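# Hang the power strip level on two wall screws

## Task

Mount the power strip on the two screws using its keyhole slots, with the slots' narrow ends pointing up, so that it stays there level with no support from the robot.

## Robot and tools

ROBOT. Two arms, left_arm and right_arm, each with a two-finger gripper. Both bases sit near the table edge facing +x: left_arm at (+0.029, +0.356, 0) m, right_arm at (-0.047, -0.313, 0) m, each turned only slightly about z. A two-camera stand is fixed to the floor behind them. Arm names are not image sides.

FRAME. All positions, orientations and offsets use the scene frame. The origin is at table-top height, halfway between the arms' nominal bases. +x points out over the table, +y toward left_arm, +z up. A gripper's fingers point along its own +z and spread along its own y. end_effector_position is the point between the pads, about 1 cm short of the fingertips. Turns in an offset pivot about that arm's Hand target position.

execute_actions(actions, cameras). actions is a list of actions. Each action is a table of up to 15 rows, one row per 1/30 s step. A table with fewer rows repeats its final row to fill all 15. Each row is a single list of 14 numbers, each in -1..1, always covering both arms: left dx, dy, dz, rx, ry, rz, opening, then right dx, dy, dz, rx, ry, rz, opening. dx..rz are offsets, not poses: they are measured from that arm's Hand target as it stood when the action began, along scene axes. Every row in an action counts from that same starting point, but the next action starts over from the new Hand target, so sending an offset twice moves twice as far. Scale: 1.0 equals 0.6 m, or 180 degrees for rx, ry, rz, which form one rotation vector. Six zeros re-send the current Hand target. The opening is absolute: +1 is fully open (0.094 m), -1 is shut. A zero opening is a real command, so repeat the present opening to leave a gripper unchanged. cameras: list of names, ["all"], or []. When left out, you get images only for an empty actions list. An empty list also reports the scene number and task.

move(target, speed, blend, opening_speed, grip_force, blocking, cameras). target is one 14-number row, laid out and scaled like a row above, or a list of up to 15 rows forming waypoints. Every row is an offset from the same starting Hand targets, not from the row before. Grippers follow straight lines, taking the shorter rotation. speed: top path speed in m/s, 0.002 to 2.9, default 0.25; turn rate is capped at twice that number in rad/s. Give one value, or one per waypoint. blend, in metres: how closely corners between waypoints are passed; 0 means stop at each. opening_speed: how fast the commanded opening changes, per second on the -1..1 scale, at least 0.2. Use it to close gently. grip_force: newtons per finger pad, 10 to 50 (full), one value or one per arm. It stays in force until changed, and lower values close more slowly. blocking=false returns early while the move continues. Paths do not avoid obstacles or the other arm, and faster moves overshoot and hit harder. The result adds a move: line giving the ending (done, off_target, moving, held, fault) and any limits, such as paced or held.

wait(seconds 0..10, cameras): the arms hold their last command. stop(cameras): brakes a running move. zoom_image(camera, region): region is [x0, y0, x1, y1] in pixels of that camera's newest image, at most 504 by 504. Cameras are cam_head_left, cam_head_right, cam_high, cam_low, cam_left_wrist and cam_right_wrist, each 672x504. finished_scene(scene): give the current scene number; this ends the scene for good.

RESULTS. Each arm reports end_effector_position (m) and end_effector_quat_wxyz, both in the scene frame and possibly a few cm off. Hand target is the last commanded pose after clipping, and the next offsets start from it. Joint positions lists six joints, with the finger opening in metres as the last entry. grip_measured is the measured opening on the -1..1 scale; it reads slightly wide when empty and does not stall at contact. grip_effort_nm is the gripper motor's effort, negative meaning closing; it is not a pad force. Tool commands gives the present commands. Joint torques include the arm's own weight. A Joint velocities line saying within noise means the arm is at rest. MOTOR HOT appears at 75 °C. An OVER-TEMPERATURE FAULT folds that arm and leaves it idle for the rest of the scene.

BEHAVIOUR. Each step, the commanded orientation is limited to 40 degrees from the measured one, so large turns take several steps. A gripper may rest a few cm short of its target because of friction or load. Re-send zeros, or send the remaining gap as an offset. A blocked arm keeps pushing until it is commanded back past its gripper. To release an object, command an opening clearly above grip_measured.

AVOID. Contact or squeezing between the two arms, including one gripper closing on the other's fingers. Hard hits on the screws, wall or table. Dropping the strip, releasing it while it is still moving, or letting anything fall or leave the table. Pressing on the wrist-camera cables. Sweeping a path close past an arm's own base. Holding loads or stretched-out poses long enough to overheat motors. Loose objects may sometimes be nudged by outside pushes.

Each tool is called after "Request:" as name(argument=value, ...), one argument or row to a line, values as JSON.

## Session

Request:
execute_actions(
  actions=[],
)

Scene clock: 0.00 s.
left_arm: end_effector_position=(+0.4169, +0.3799, +0.0954) grip_measured=+1.000 grip_effort_nm=n/a end_effector_quat_wxyz=(+0.564, -0.079, +0.818, +0.081) | right_arm: end_effector_position=(+0.3390, -0.3343, +0.1089) grip_measured=+1.000 grip_effort_nm=n/a end_effector_quat_wxyz=(+0.607, +0.027, +0.794, -0.005)
Joint positions: left_arm=[-0.085 1.504 0.363 0.766 -0.293 -0.066 0.094] | right_arm=[-0.037 1.498 0.295 0.937 -0.028 0.019 0.094]
Joint velocities: within noise
Joint torques (N m): no reading
Heat: left arm: 42 °C; right arm: 41 °C.
Hand target: left_arm +0.4203, +0.3800, +0.1038; +0.574, -0.081, +0.811, +0.080 | right_arm +0.3429, -0.3346, +0.1208; +0.621, +0.026, +0.783, -0.005
Tool commands: left_gripper/opening=+1.0 right_gripper/opening=+1.0

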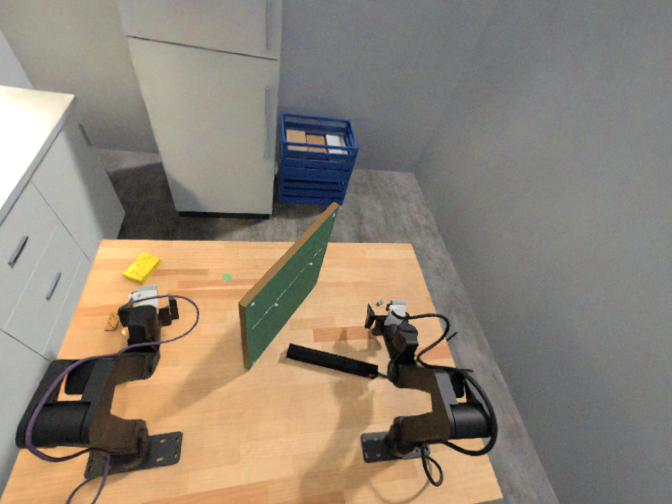

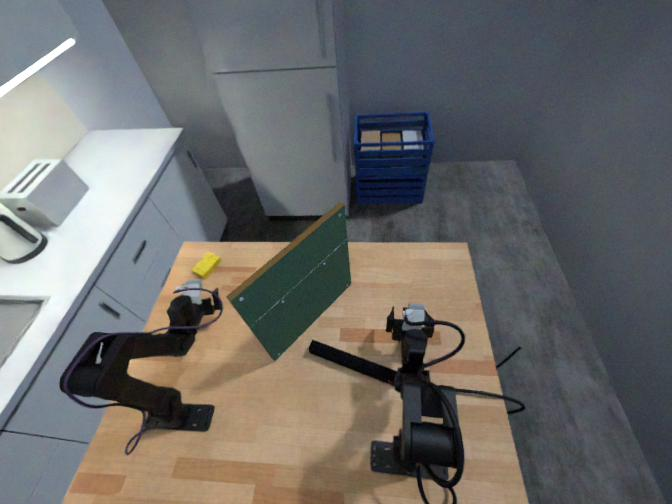

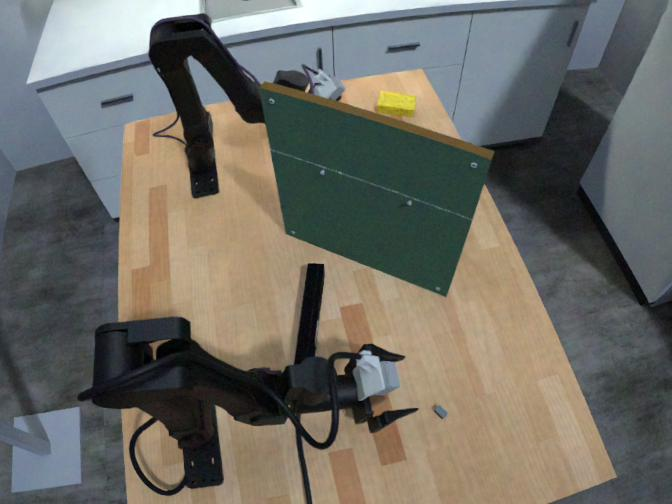

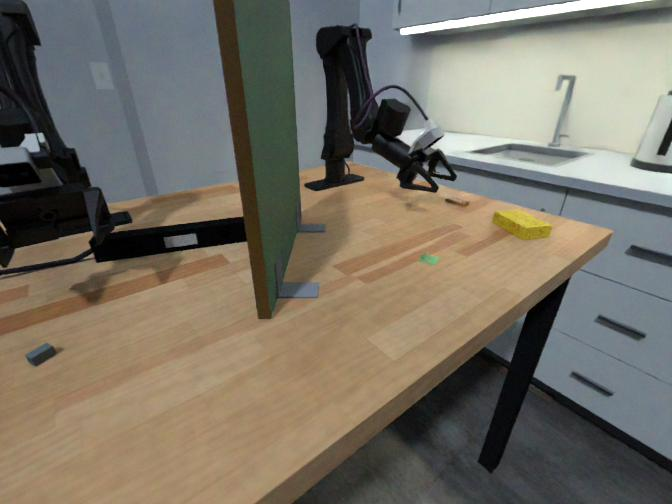

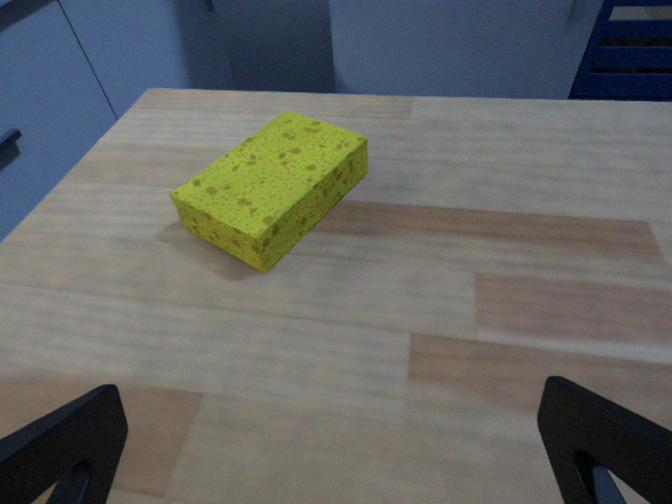

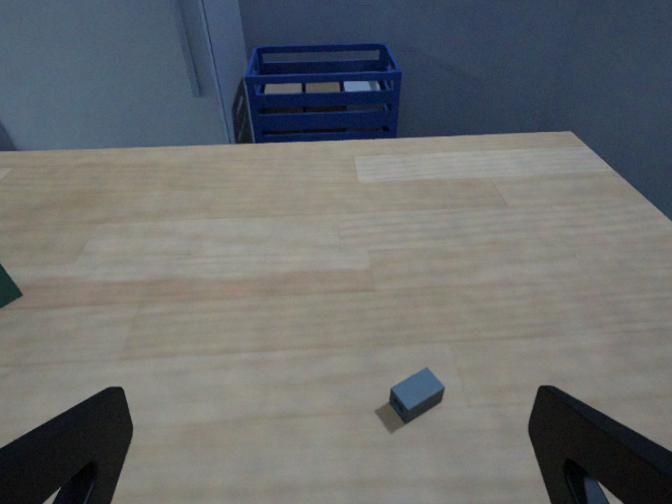

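Request:
zoom_image(
  camera="cam_high",
  region=[240, 60, 500, 320],
)

Request:
zoom_image(
  camera="cam_high",
  region=[220, 250, 400, 430],
)

Request:
zoom_image(
  camera="cam_head_left",
  region=[220, 200, 420, 400],
)

Request:
zoom_image(
  camera="cam_head_right",
  region=[220, 200, 420, 400],
)

Request:
zoom_image(
  camera="cam_low",
  region=[0, 150, 300, 350],
)

Scaled by 1.938.

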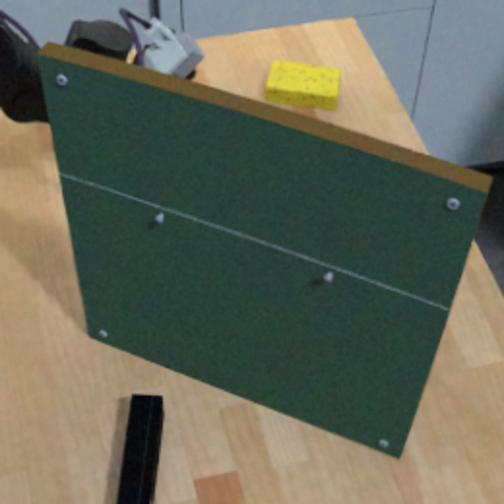

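Scaled by 2.800.

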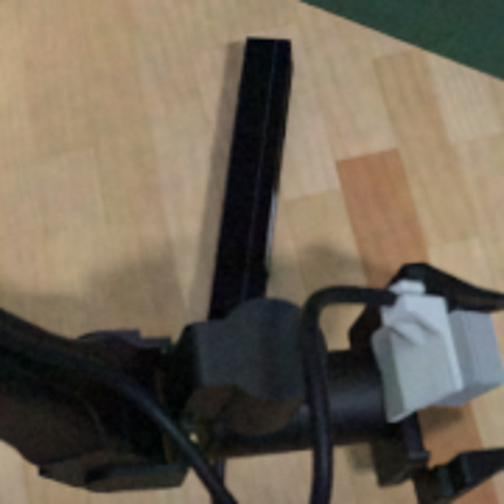

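Scaled by 2.520.

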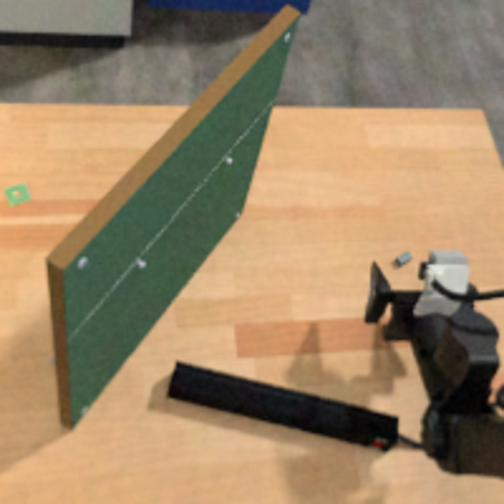

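Scaled by 2.520.

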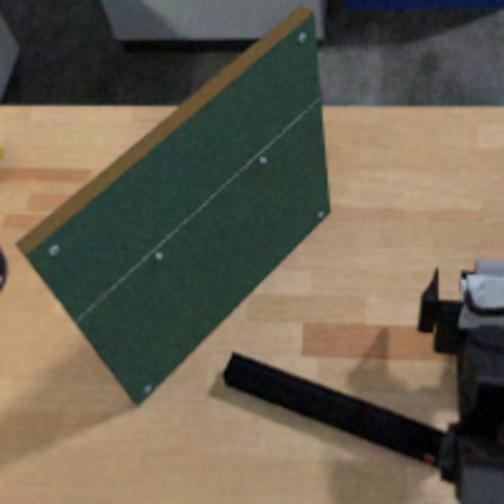

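Scaled by 1.680.

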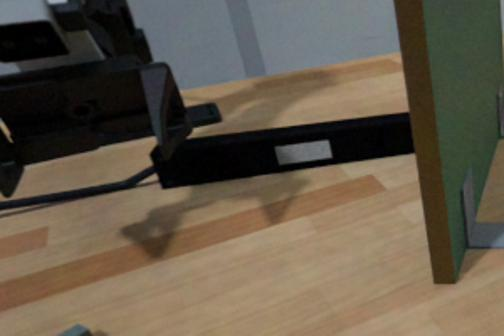

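Request:
move(
  target=[0,0,0,0,0,0,1,-0.2,0.3,0.37,0,0.25,0,1],
  cameras=["cam_right_wrist","cam_high","cam_head_left"],
)

Request:
zoom_image(
  camera="cam_right_wrist",
  region=[100, 100, 604, 504],
)

Scene clock: 36.93 s.
left_arm: end_effector_position=(+0.4169, +0.3799, +0.0954) grip_measured=+1.000 grip_effort_nm=-0.02 end_effector_quat_wxyz=(+0.564, -0.079, +0.818, +0.081) | right_arm: end_effector_position=(+0.2214, -0.1561, +0.3350) grip_measured=+1.000 grip_effort_nm=0.00 end_effector_quat_wxyz=(+0.295, +0.007, +0.955, -0.001)
Joint positions: left_arm=[-0.085 1.504 0.363 0.766 -0.293 -0.066 0.094] | right_arm=[0.788 1.525 1.996 -1.584 0.402 0.675 0.094]
Joint torques (N m): left_arm=[0.01 -5.76 5.64 2 -0.07 -0.02] | right_arm=[-0.06 -4.18 7.64 0.74 0.17 0.15]
Heat: left arm: 43 °C; right arm: 44 °C.
Hand target: left_arm +0.4203, +0.3800, +0.1038; +0.574, -0.081, +0.811, +0.080 | right_arm +0.2230, -0.1547, +0.3428; +0.274, +0.022, +0.961, -0.015
Off the commanded pose: left_arm 0.009 m, 1 deg | right_arm 0.008 m, 3 deg.
joint sent to its limit (right arm) — joint 4 (wrist pitch), lower limit. The joint targets are off in orientation, not in position.
move: off_target (right_arm)
camera_calibration:
cam_right_wrist: T_world_to_cam=[[-0.00525437, -0.99917, 0.0403955, -0.171852], [-0.988181, -0.00100075, -0.153289, 0.30924], [0.153202, -0.0407235, -0.987355, 0.384947], [0, 0, 0, 1]] pos_world=[0.245708, -0.155724, 0.434425]
Images, in order (width x height): cam_head_left 672x504, cam_high 672x504, cam_right_wrist 672x504.

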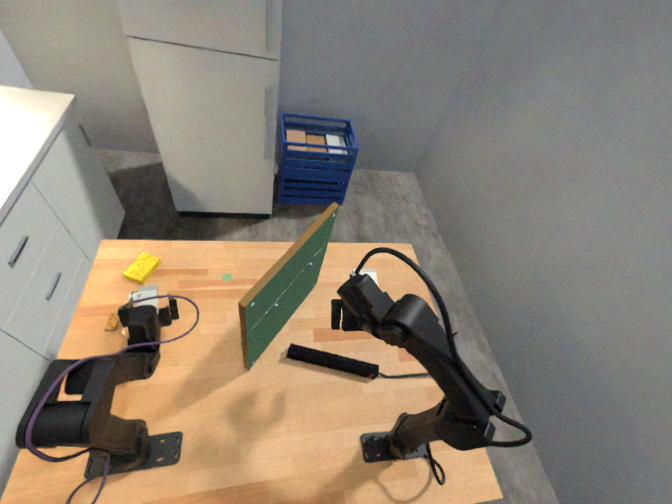

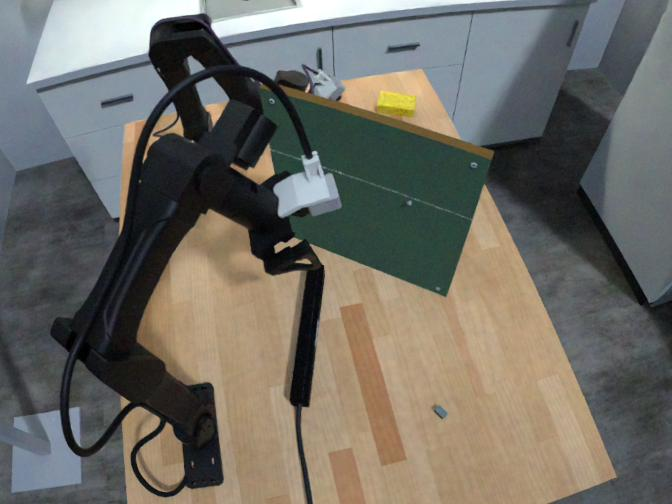

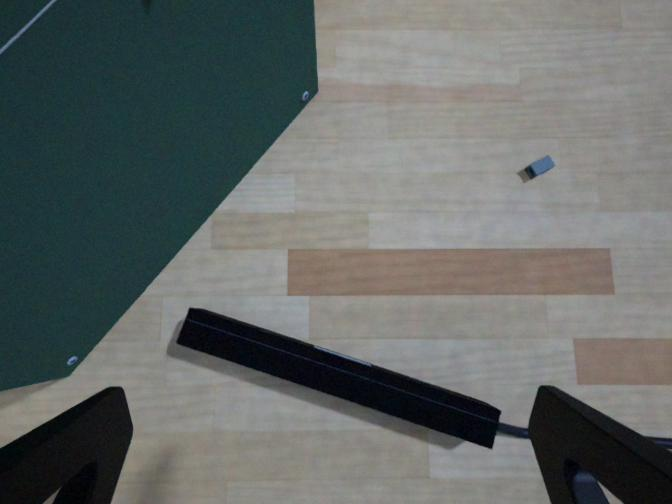

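Scaled by 1.000.

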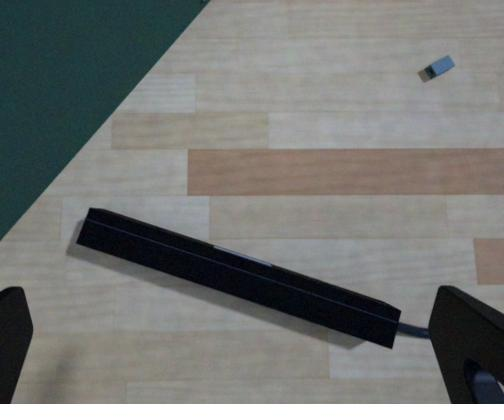

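Request:
zoom_image(
  camera="cam_head_left",
  region=[275, 330, 395, 390],
)

Request:
zoom_image(
  camera="cam_high",
  region=[270, 255, 350, 415],
)

Request:
zoom_image(
  camera="cam_right_wrist",
  region=[160, 290, 340, 400],
)

Request:
zoom_image(
  camera="cam_right_wrist",
  region=[340, 340, 520, 460],
)

Request:
execute_actions(
  actions=[],
  cameras=["cam_low"],
)

Request:
zoom_image(
  camera="cam_low",
  region=[60, 200, 260, 280],
)

Scaled by 4.200.

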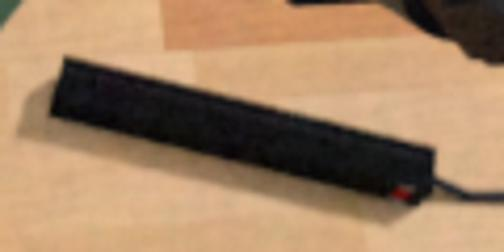

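Scaled by 3.150.

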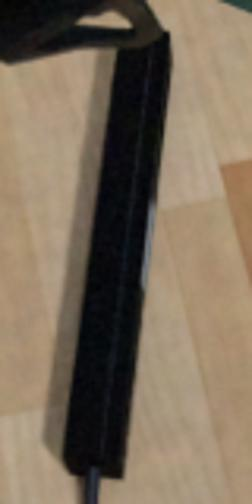

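Scaled by 2.800.

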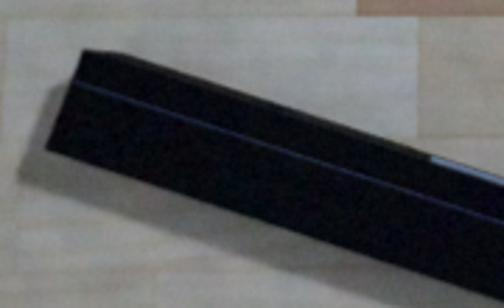

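Scaled by 2.800.

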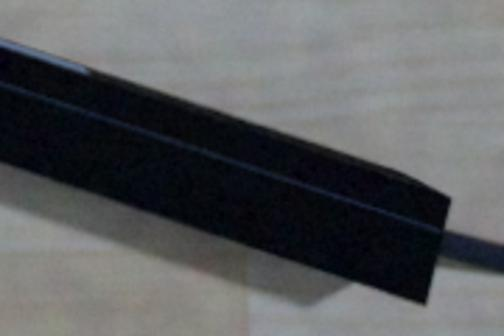

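Scene clock: 42.07 s.
left_arm: end_effector_position=(+0.4169, +0.3799, +0.0954) grip_measured=+1.000 grip_effort_nm=-0.02 end_effector_quat_wxyz=(+0.564, -0.079, +0.818, +0.081) | right_arm: end_effector_position=(+0.2213, -0.1561, +0.3350) grip_measured=+1.000 grip_effort_nm=0.01 end_effector_quat_wxyz=(+0.295, +0.007, +0.955, -0.001)
Joint positions: left_arm=[-0.085 1.504 0.363 0.766 -0.293 -0.066 0.094] | right_arm=[0.788 1.525 1.996 -1.585 0.401 0.676 0.094]
Joint velocities: within noise
Joint torques (N m): left_arm=[-0.01 -5.74 5.63 2 -0.08 -0.01] | right_arm=[-0.2 -4.19 7.77 0.74 0.16 0.11]
Heat: left arm: 43 °C; right arm: 43 °C.
Hand target: left_arm +0.4203, +0.3800, +0.1038; +0.574, -0.081, +0.811, +0.080 | right_arm +0.2229, -0.1546, +0.3427; +0.274, +0.022, +0.961, -0.015
Tool commands: left_gripper/opening=+1.0 right_gripper/opening=+1.0
Off the commanded pose: left_arm 0.009 m, 1 deg | right_arm 0.008 m, 3 deg.
Images, in order (width x height): cam_low 672x504.

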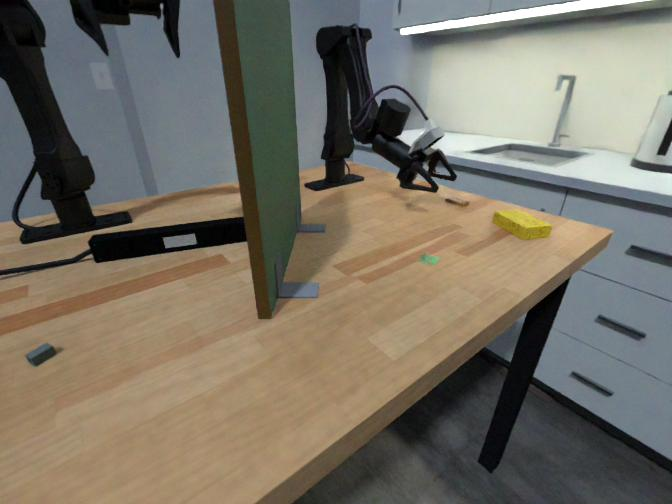

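Scaled by 2.520.

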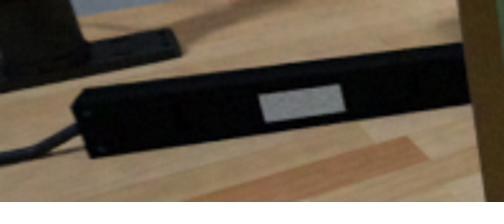

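Request:
zoom_image(
  camera="cam_low",
  region=[85, 215, 165, 275],
)

Request:
zoom_image(
  camera="cam_low",
  region=[185, 205, 255, 257],
)

Scaled by 6.300.

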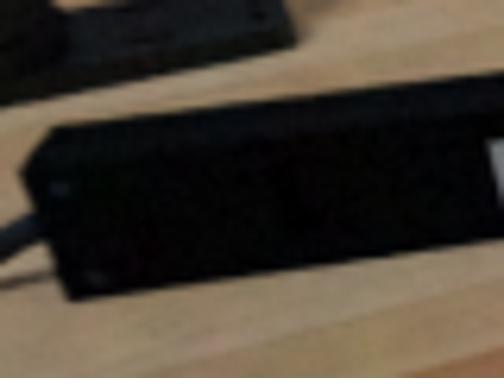

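Scaled by 7.200.

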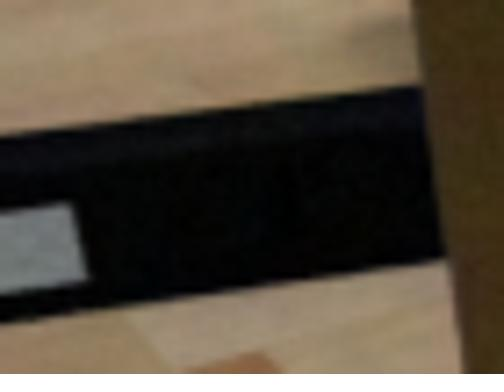

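Request:
move(
  target=[0,0,0,0,0,0,1,-0.068,-0.009,-0.30,-0.1021,0.1599,0.400,1],
  cameras=["cam_right_wrist","cam_high","cam_head_left","cam_head_right"],
)

Scene clock: 114.57 s.
left_arm: end_effector_position=(+0.4169, +0.3799, +0.0954) grip_measured=+1.000 grip_effort_nm=-0.02 end_effector_quat_wxyz=(+0.564, -0.079, +0.818, +0.081) | right_arm: end_effector_position=(+0.1822, -0.1639, +0.1661) grip_measured=+1.000 grip_effort_nm=0.00 end_effector_quat_wxyz=(-0.001, -0.578, +0.816, -0.008)
Joint positions: left_arm=[-0.085 1.504 0.363 0.766 -0.293 -0.066 0.094] | right_arm=[0.617 1.587 1.483 -1.468 0.015 -0.65 0.094]
Joint torques (N m): left_arm=[-0.02 -5.74 5.63 2 -0.08 -0.01] | right_arm=[-0.02 -5.67 5.19 0.2 -0.13 -0.15]
Heat: left arm: 43 °C; right arm: 40 °C.
Hand target: left_arm +0.4203, +0.3800, +0.1038; +0.574, -0.081, +0.811, +0.080 | right_arm +0.1821, -0.1601, +0.1628; +0.000, -0.583, +0.812, +0.000
Off the commanded pose: left_arm 0.009 m, 1 deg | right_arm 0.005 m, 1 deg.
move: done
camera_calibration:
cam_right_wrist: T_world_to_cam=[[0.952881, -0.300575, 0.0408958, -0.233231], [-0.287219, -0.850619, 0.4404, -0.121001], [-0.0975866, -0.431395, -0.89687, 0.190526], [0, 0, 0, 1]] pos_world=[0.20608, -0.0908369, 0.233704]
Images, in order (width x height): cam_head_left 672x504, cam_head_right 672x504, cam_high 672x504, cam_right_wrist 672x504.

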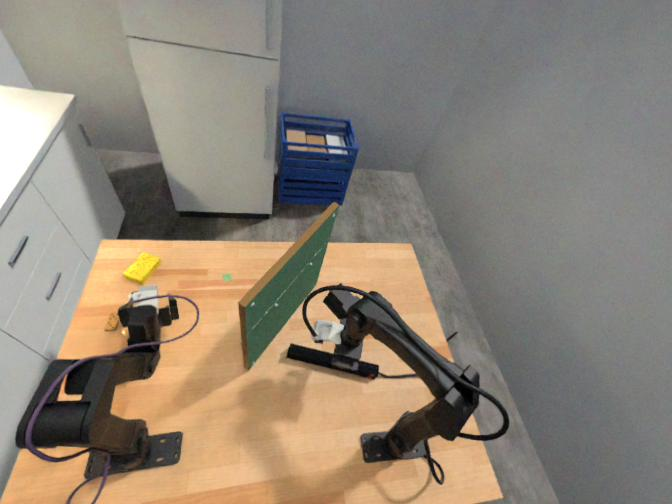

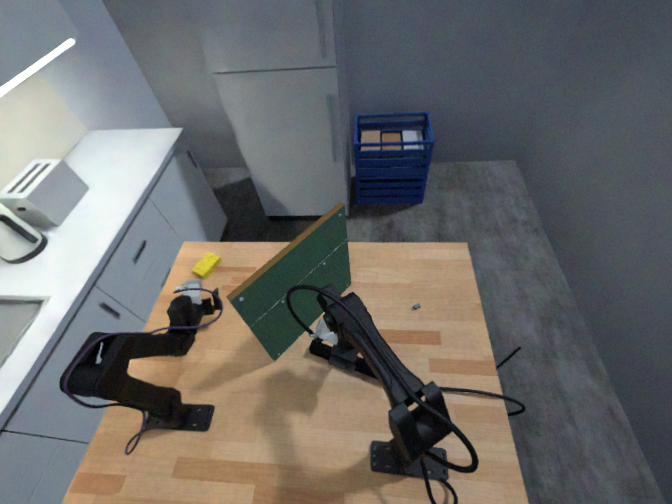

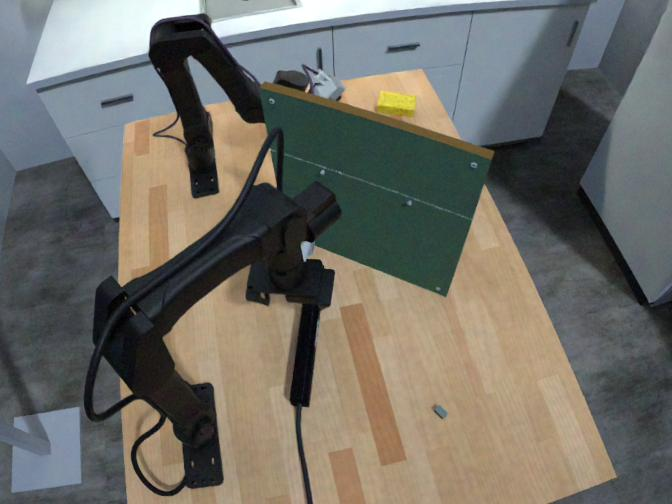

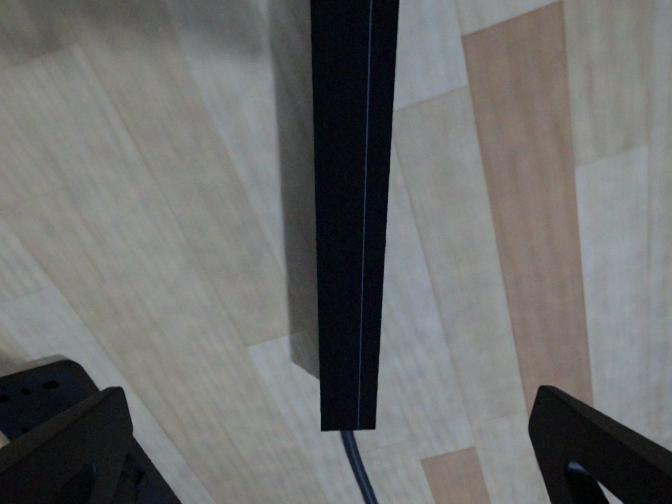

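Request:
move(
  target=[
    [0,0,0,0,0,0,1,0.006,0,-0.215,0,0,0,1],
    [0,0,0,0,0,0,1,0.006,0,-0.215,0,0,0,-0.45],
  ],
  grip_force=30,
  cameras=["cam_right_wrist","cam_low","cam_high"],
)

Scene clock: 125.33 s.
left_arm: end_effector_position=(+0.4169, +0.3799, +0.0954) grip_measured=+1.000 grip_effort_nm=-0.02 end_effector_quat_wxyz=(+0.564, -0.079, +0.818, +0.081) | right_arm: end_effector_position=(+0.1866, -0.1617, +0.0370) grip_measured=-0.245 grip_effort_nm=-0.63 end_effector_quat_wxyz=(+0.000, -0.582, +0.813, -0.008)
Joint positions: left_arm=[-0.085 1.504 0.363 0.766 -0.293 -0.066 0.094] | right_arm=[0.615 1.665 1.043 -0.949 0.015 -0.661 0.035]
Joint torques (N m): left_arm=[-0.02 -5.76 5.63 2 -0.08 -0.02] | right_arm=[-0.43 -5.89 4.71 0.2 -0.14 -0.11]
Heat: left arm: 43 °C; right arm: 40 °C.
Hand target: left_arm +0.4203, +0.3800, +0.1038; +0.574, -0.081, +0.811, +0.080 | right_arm +0.1858, -0.1600, +0.0338; +0.000, -0.584, +0.812, +0.000
Off the commanded pose: left_arm 0.009 m, 1 deg | right_arm 0.004 m, 1 deg.
grip_force (N): 30, 30
move: done
camera_calibration:
cam_right_wrist: T_world_to_cam=[[0.955664, -0.291478, 0.0417852, -0.230498], [-0.27958, -0.853661, 0.43943, -0.0628426], [-0.0924138, -0.43163, -0.897305, 0.0750712], [0, 0, 0, 1]] pos_world=[0.209647, -0.0884285, 0.104608]
Images, in order (width x height): cam_high 672x504, cam_low 672x504, cam_right_wrist 672x504.

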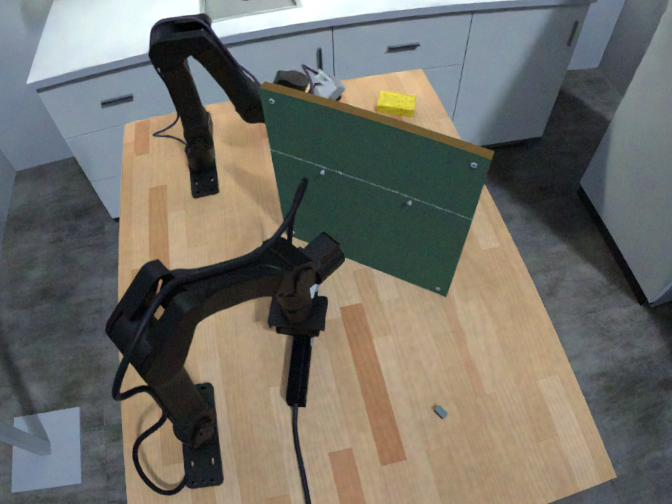

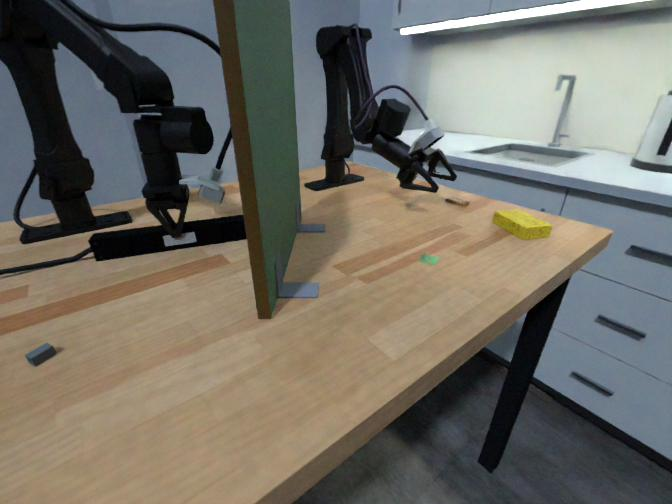

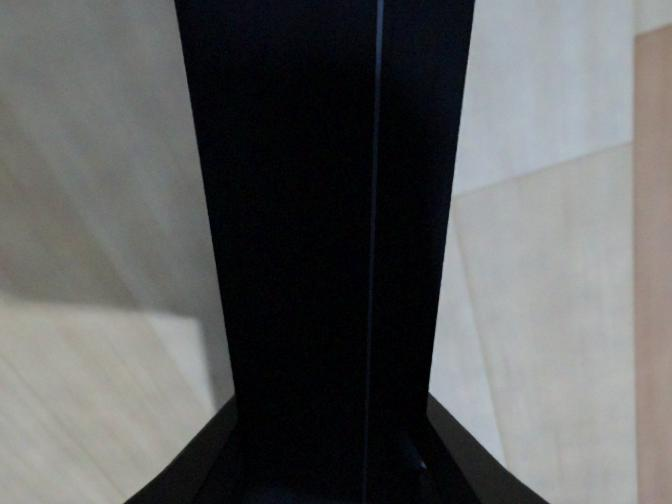

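Request:
move(
  target=[
    [0,0,0,0,0,0,1,0,0,0.1,0,0,0,-0.45],
    [0,0,0,0,0,0,1,0.05,-0.03,0.33,-0.09,-0.265,0,-0.45],
  ],
  blend=0.03,
  cameras=["cam_right_wrist","cam_low","cam_high","cam_head_left"],
)

Request:
zoom_image(
  camera="cam_high",
  region=[230, 180, 400, 380],
)

Request:
zoom_image(
  camera="cam_low",
  region=[40, 50, 260, 270],
)

Scene clock: 133.93 s.
left_arm: end_effector_position=(+0.4169, +0.3799, +0.0954) grip_measured=+1.000 grip_effort_nm=-0.02 end_effector_quat_wxyz=(+0.564, -0.079, +0.818, +0.081) | right_arm: end_effector_position=(+0.2050, -0.1793, +0.2017) grip_measured=-0.246 grip_effort_nm=-0.66 end_effector_quat_wxyz=(+0.202, -0.551, +0.740, -0.329)
Joint positions: left_arm=[-0.085 1.504 0.363 0.766 -0.293 -0.066 0.094] | right_arm=[0.968 1.328 1.173 -1.165 0.76 -0.445 0.035]
Joint torques (N m): left_arm=[-0.02 -5.71 5.68 2 -0.08 -0.02] | right_arm=[0.23 -6.27 9.96 0.56 0.92 -0.13]
Heat: left arm: 43 °C; right arm: 40 °C.
Hand target: left_arm +0.4203, +0.3800, +0.1038; +0.574, -0.081, +0.811, +0.080 | right_arm +0.2158, -0.1780, +0.2318; +0.248, -0.528, +0.735, -0.346
Off the commanded pose: left_arm 0.009 m, 1 deg | right_arm 0.032 m, 6 deg.
grip_force (N): 30, 30
move: off_target (right_arm)
camera_calibration:
cam_right_wrist: T_world_to_cam=[[0.67167, -0.138702, 0.727751, -0.312816], [-0.555615, -0.744085, 0.370984, -0.0550753], [0.490052, -0.653529, -0.576844, -0.00687357], [0, 0, 0, 1]] pos_world=[0.182877, -0.0888609, 0.24412]
Images, in order (width x height): cam_head_left 672x504, cam_high 672x504, cam_low 672x504, cam_right_wrist 672x504.

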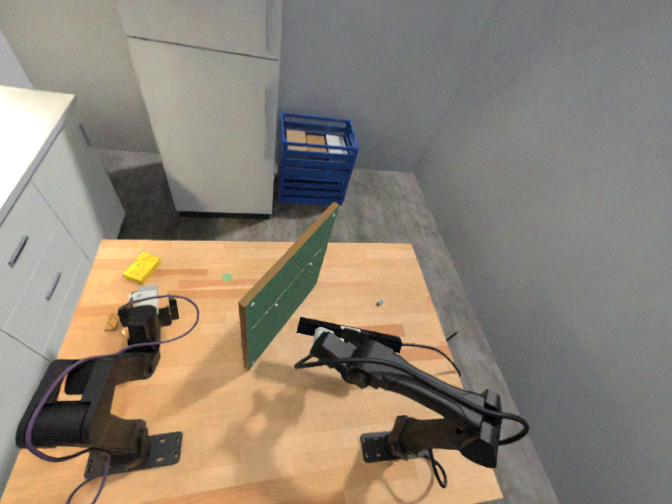

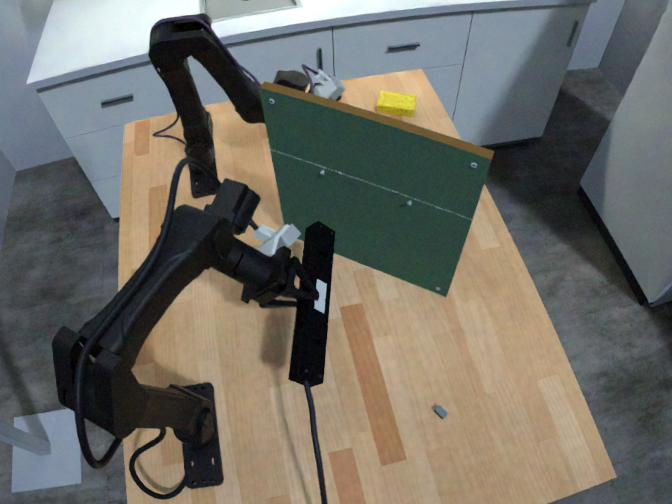

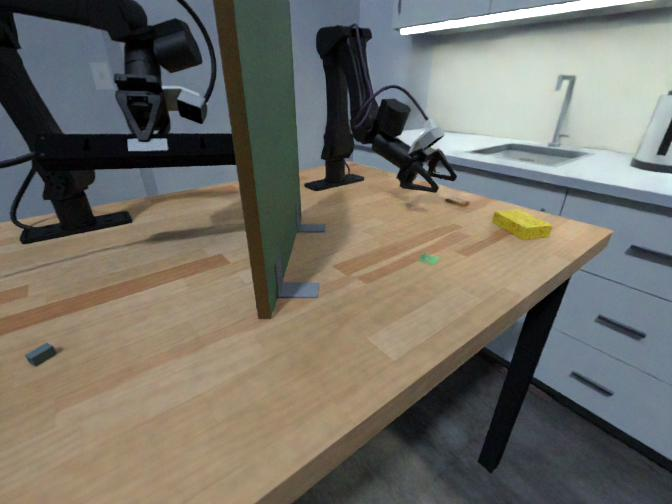

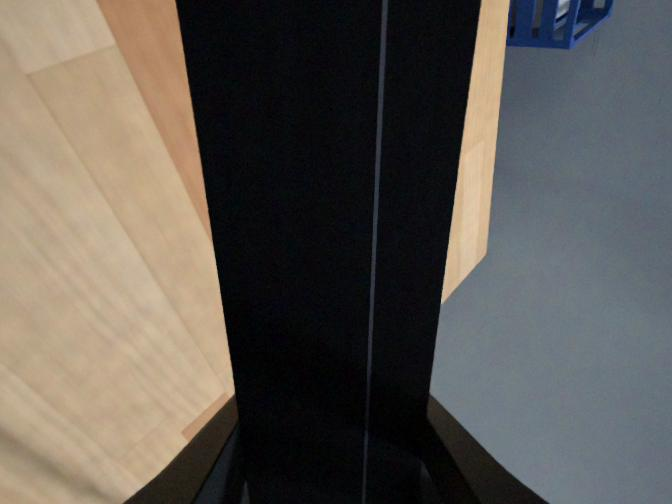

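Scaled by 2.520.

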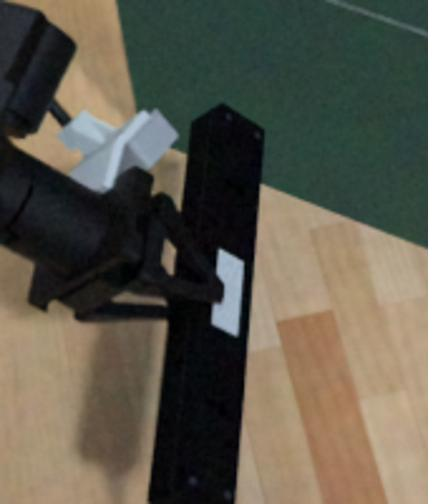

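Scaled by 2.291.

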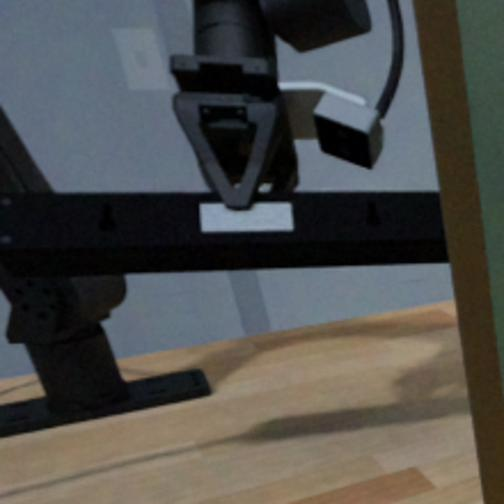

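Request:
zoom_image(
  camera="cam_low",
  region=[70, 120, 120, 170],
)

Request:
zoom_image(
  camera="cam_low",
  region=[180, 120, 230, 170],
)

Scaled by 10.080.

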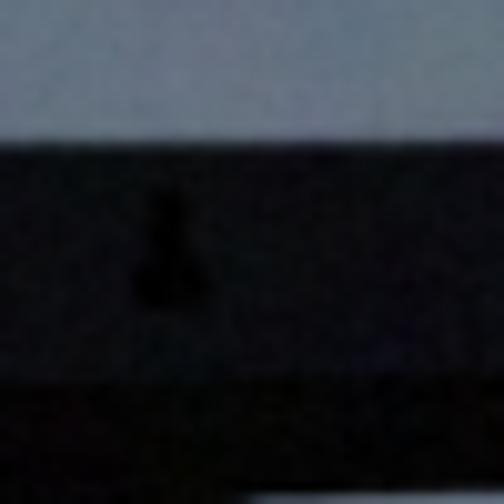

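Scaled by 10.080.

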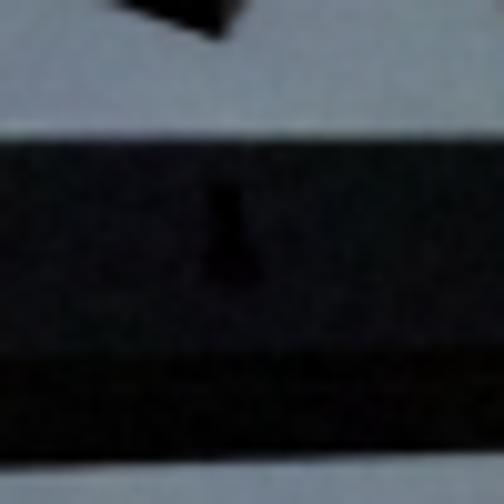

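Request:
move(
  target=[0,0,0,0,0,0,1,0.107,-0.237,-0.13,0.171,0.5,0,-0.45],
  cameras=["cam_low","cam_high","cam_head_left"],
)

Scene clock: 185.27 s.
left_arm: end_effector_position=(+0.4169, +0.3799, +0.0954) grip_measured=+1.000 grip_effort_nm=-0.02 end_effector_quat_wxyz=(+0.564, -0.079, +0.818, +0.081) | right_arm: end_effector_position=(+0.2738, -0.3242, +0.1427) grip_measured=-0.246 grip_effort_nm=-0.65 end_effector_quat_wxyz=(-0.005, -0.550, +0.827, +0.113)
Joint positions: left_arm=[-0.085 1.504 0.363 0.766 -0.293 -0.066 0.094] | right_arm=[-0.096 1.908 1.747 -1.567 -0.164 -1.316 0.035]
Joint torques (N m): left_arm=[-0.01 -5.75 5.64 2 -0.08 -0.02] | right_arm=[-0.13 -8.01 9.33 -0.36 -0.36 -0.14]
Heat: left arm: 42 °C; right arm: 42 °C.
Hand target: left_arm +0.4203, +0.3800, +0.1038; +0.574, -0.081, +0.811, +0.080 | right_arm +0.2800, -0.3203, +0.1538; -0.220, -0.539, +0.751, +0.311
Off the commanded pose: left_arm 0.009 m, 1 deg | right_arm 0.013 m, 35 deg.
joint sent to its limit (right arm) — joint 4 (wrist pitch), lower limit. The joint targets are off in orientation, not in position.
grip_force (N): 30, 30
move: off_target (right_arm)
Images, in order (width x height): cam_head_left 672x504, cam_high 672x504, cam_low 672x504.

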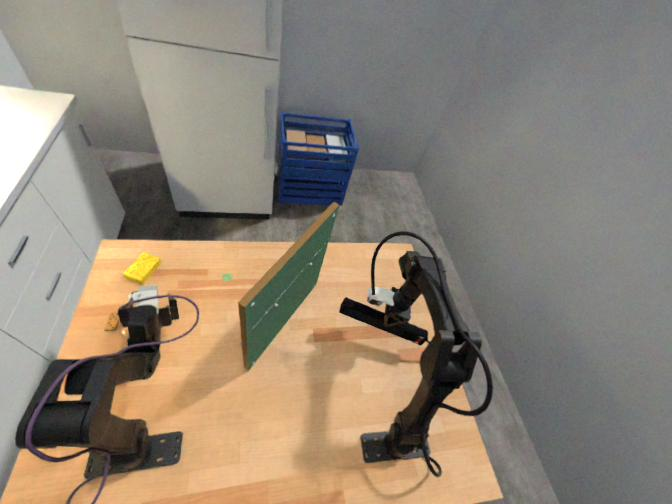

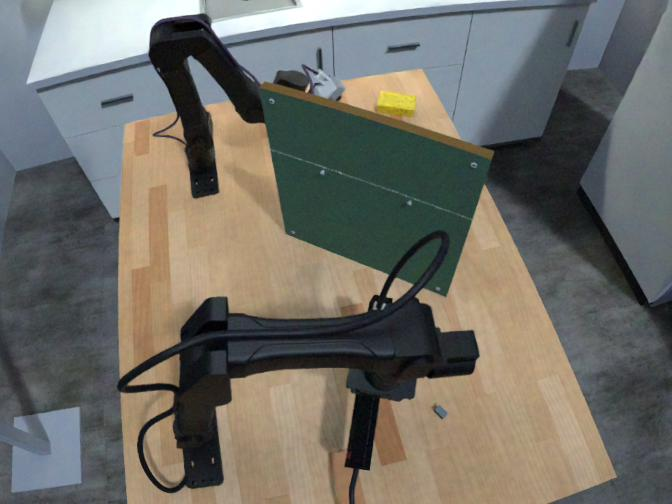

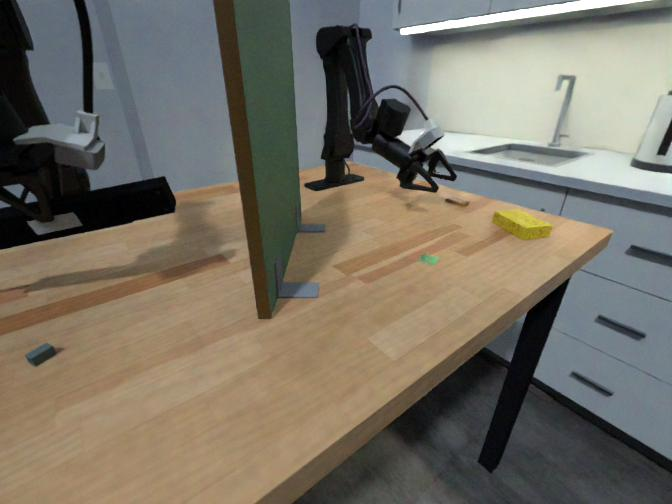

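Request:
move(
  target=[0,0,0,0,0,0,1,0.0,0,-0.15,0,0,0,-0.45],
)

Scene clock: 189.63 s.
left_arm: end_effector_position=(+0.4169, +0.3799, +0.0954) grip_measured=+1.000 grip_effort_nm=-0.02 end_effector_quat_wxyz=(+0.564, -0.079, +0.818, +0.081) | right_arm: end_effector_position=(+0.2733, -0.3248, +0.0567) grip_measured=-0.246 grip_effort_nm=-0.65 end_effector_quat_wxyz=(-0.108, -0.544, +0.808, +0.199)
Joint positions: left_arm=[-0.085 1.504 0.363 0.766 -0.293 -0.066 0.094] | right_arm=[-0.092 2.205 1.769 -1.567 -0.153 -1.345 0.035]
Joint torques (N m): left_arm=[0.01 -5.74 5.64 2 -0.08 -0.02] | right_arm=[0.38 -9.57 8.36 -0.87 -0.3 -0.25]
Heat: left arm: 42 °C; right arm: 43 °C.
Hand target: left_arm +0.4203, +0.3800, +0.1038; +0.574, -0.081, +0.811, +0.080 | right_arm +0.2801, -0.3203, +0.0638; -0.220, -0.539, +0.752, +0.311
Off the commanded pose: left_arm 0.009 m, 1 deg | right_arm 0.011 m, 19 deg.
joint sent to its limit (right arm) — joint 4 (wrist pitch), lower limit. The joint targets are off in orientation, not in position.
grip_force (N): 30, 30
move: off_target (right_arm)

Request:
move(
  target=[0,0,0,0,0,0,1,0.12,0,-0.01,0,0,0,-0.45],
)

Scene clock: 192.67 s.
left_arm: end_effector_position=(+0.4169, +0.3799, +0.0954) grip_measured=+1.000 grip_effort_nm=-0.02 end_effector_quat_wxyz=(+0.564, -0.079, +0.818, +0.081) | right_arm: end_effector_position=(+0.3401, -0.3305, +0.0532) grip_measured=-0.246 grip_effort_nm=-0.65 end_effector_quat_wxyz=(-0.066, -0.549, +0.819, +0.154)
Joint positions: left_arm=[-0.085 1.504 0.363 0.766 -0.293 -0.066 0.094] | right_arm=[-0.082 2.372 2.084 -1.588 -0.147 -1.319 0.035]
Joint torques (N m): left_arm=[-0.02 -5.76 5.63 2 -0.07 -0.02] | right_arm=[0.87 -10.21 9.02 -0.42 -0.51 -0.17]
Heat: left arm: 42 °C; right arm: 43 °C.
Hand target: left_arm +0.4203, +0.3800, +0.1038; +0.574, -0.081, +0.811, +0.080 | right_arm +0.3519, -0.3203, +0.0577; -0.220, -0.539, +0.751, +0.311
Off the commanded pose: left_arm 0.009 m, 1 deg | right_arm 0.016 m, 26 deg.
joint sent to its limit (right arm) — joint 4 (wrist pitch), lower limit. The joint targets are off in orientation, not in position.
grip_force (N): 30, 30
move: off_target (right_arm)

Request:
move(
  target=[0,0,0,0,0,0,1,-0.25,0,0.0,0,0,0,-0.45],
  cameras=["cam_low","cam_high","cam_head_left"],
)

Scene clock: 197.07 s.
left_arm: end_effector_position=(+0.4169, +0.3799, +0.0954) grip_measured=+1.000 grip_effort_nm=-0.02 end_effector_quat_wxyz=(+0.564, -0.079, +0.818, +0.081) | right_arm: end_effector_position=(+0.2054, -0.3199, +0.0447) grip_measured=-0.248 grip_effort_nm=-0.65 end_effector_quat_wxyz=(-0.173, -0.549, +0.775, +0.262)
Joint positions: left_arm=[-0.085 1.504 0.363 0.766 -0.293 -0.066 0.094] | right_arm=[-0.098 2.143 1.52 -1.572 -0.141 -1.41 0.035]
Joint torques (N m): left_arm=[-0.02 -5.72 5.64 2 -0.08 -0.02] | right_arm=[-0.55 -12.48 3.75 -1.09 -0.11 -0.03]
Heat: left arm: 42 °C; right arm: 42 °C.
Hand target: left_arm +0.4203, +0.3800, +0.1038; +0.574, -0.081, +0.811, +0.080 | right_arm +0.2020, -0.3203, +0.0577; -0.220, -0.539, +0.751, +0.311
Off the commanded pose: left_arm 0.009 m, 1 deg | right_arm 0.014 m, 8 deg.
joint sent to its limit (right arm) — joint 4 (wrist pitch), lower limit. The joint targets are off in orientation, not in position.
grip_force (N): 30, 30
move: off_target (right_arm)
Images, in order (width x height): cam_head_left 672x504, cam_high 672x504, cam_low 672x504.

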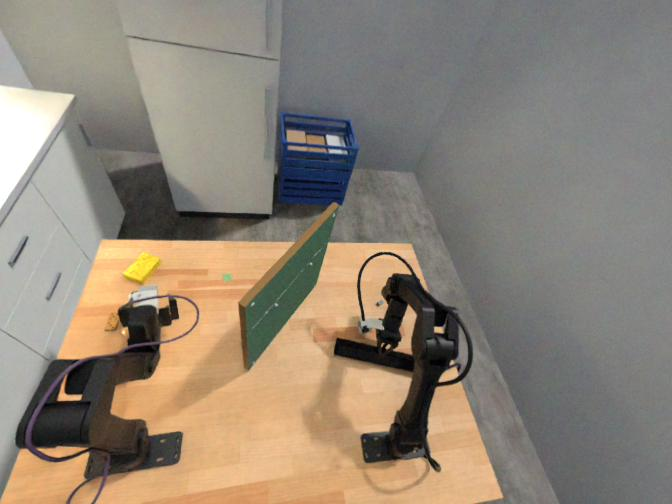

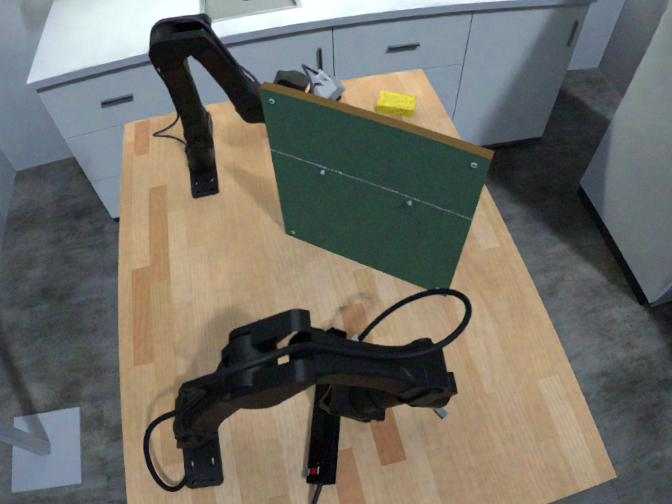

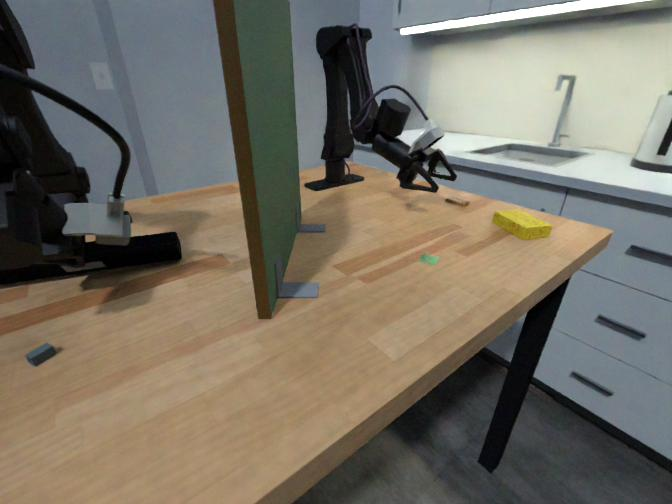

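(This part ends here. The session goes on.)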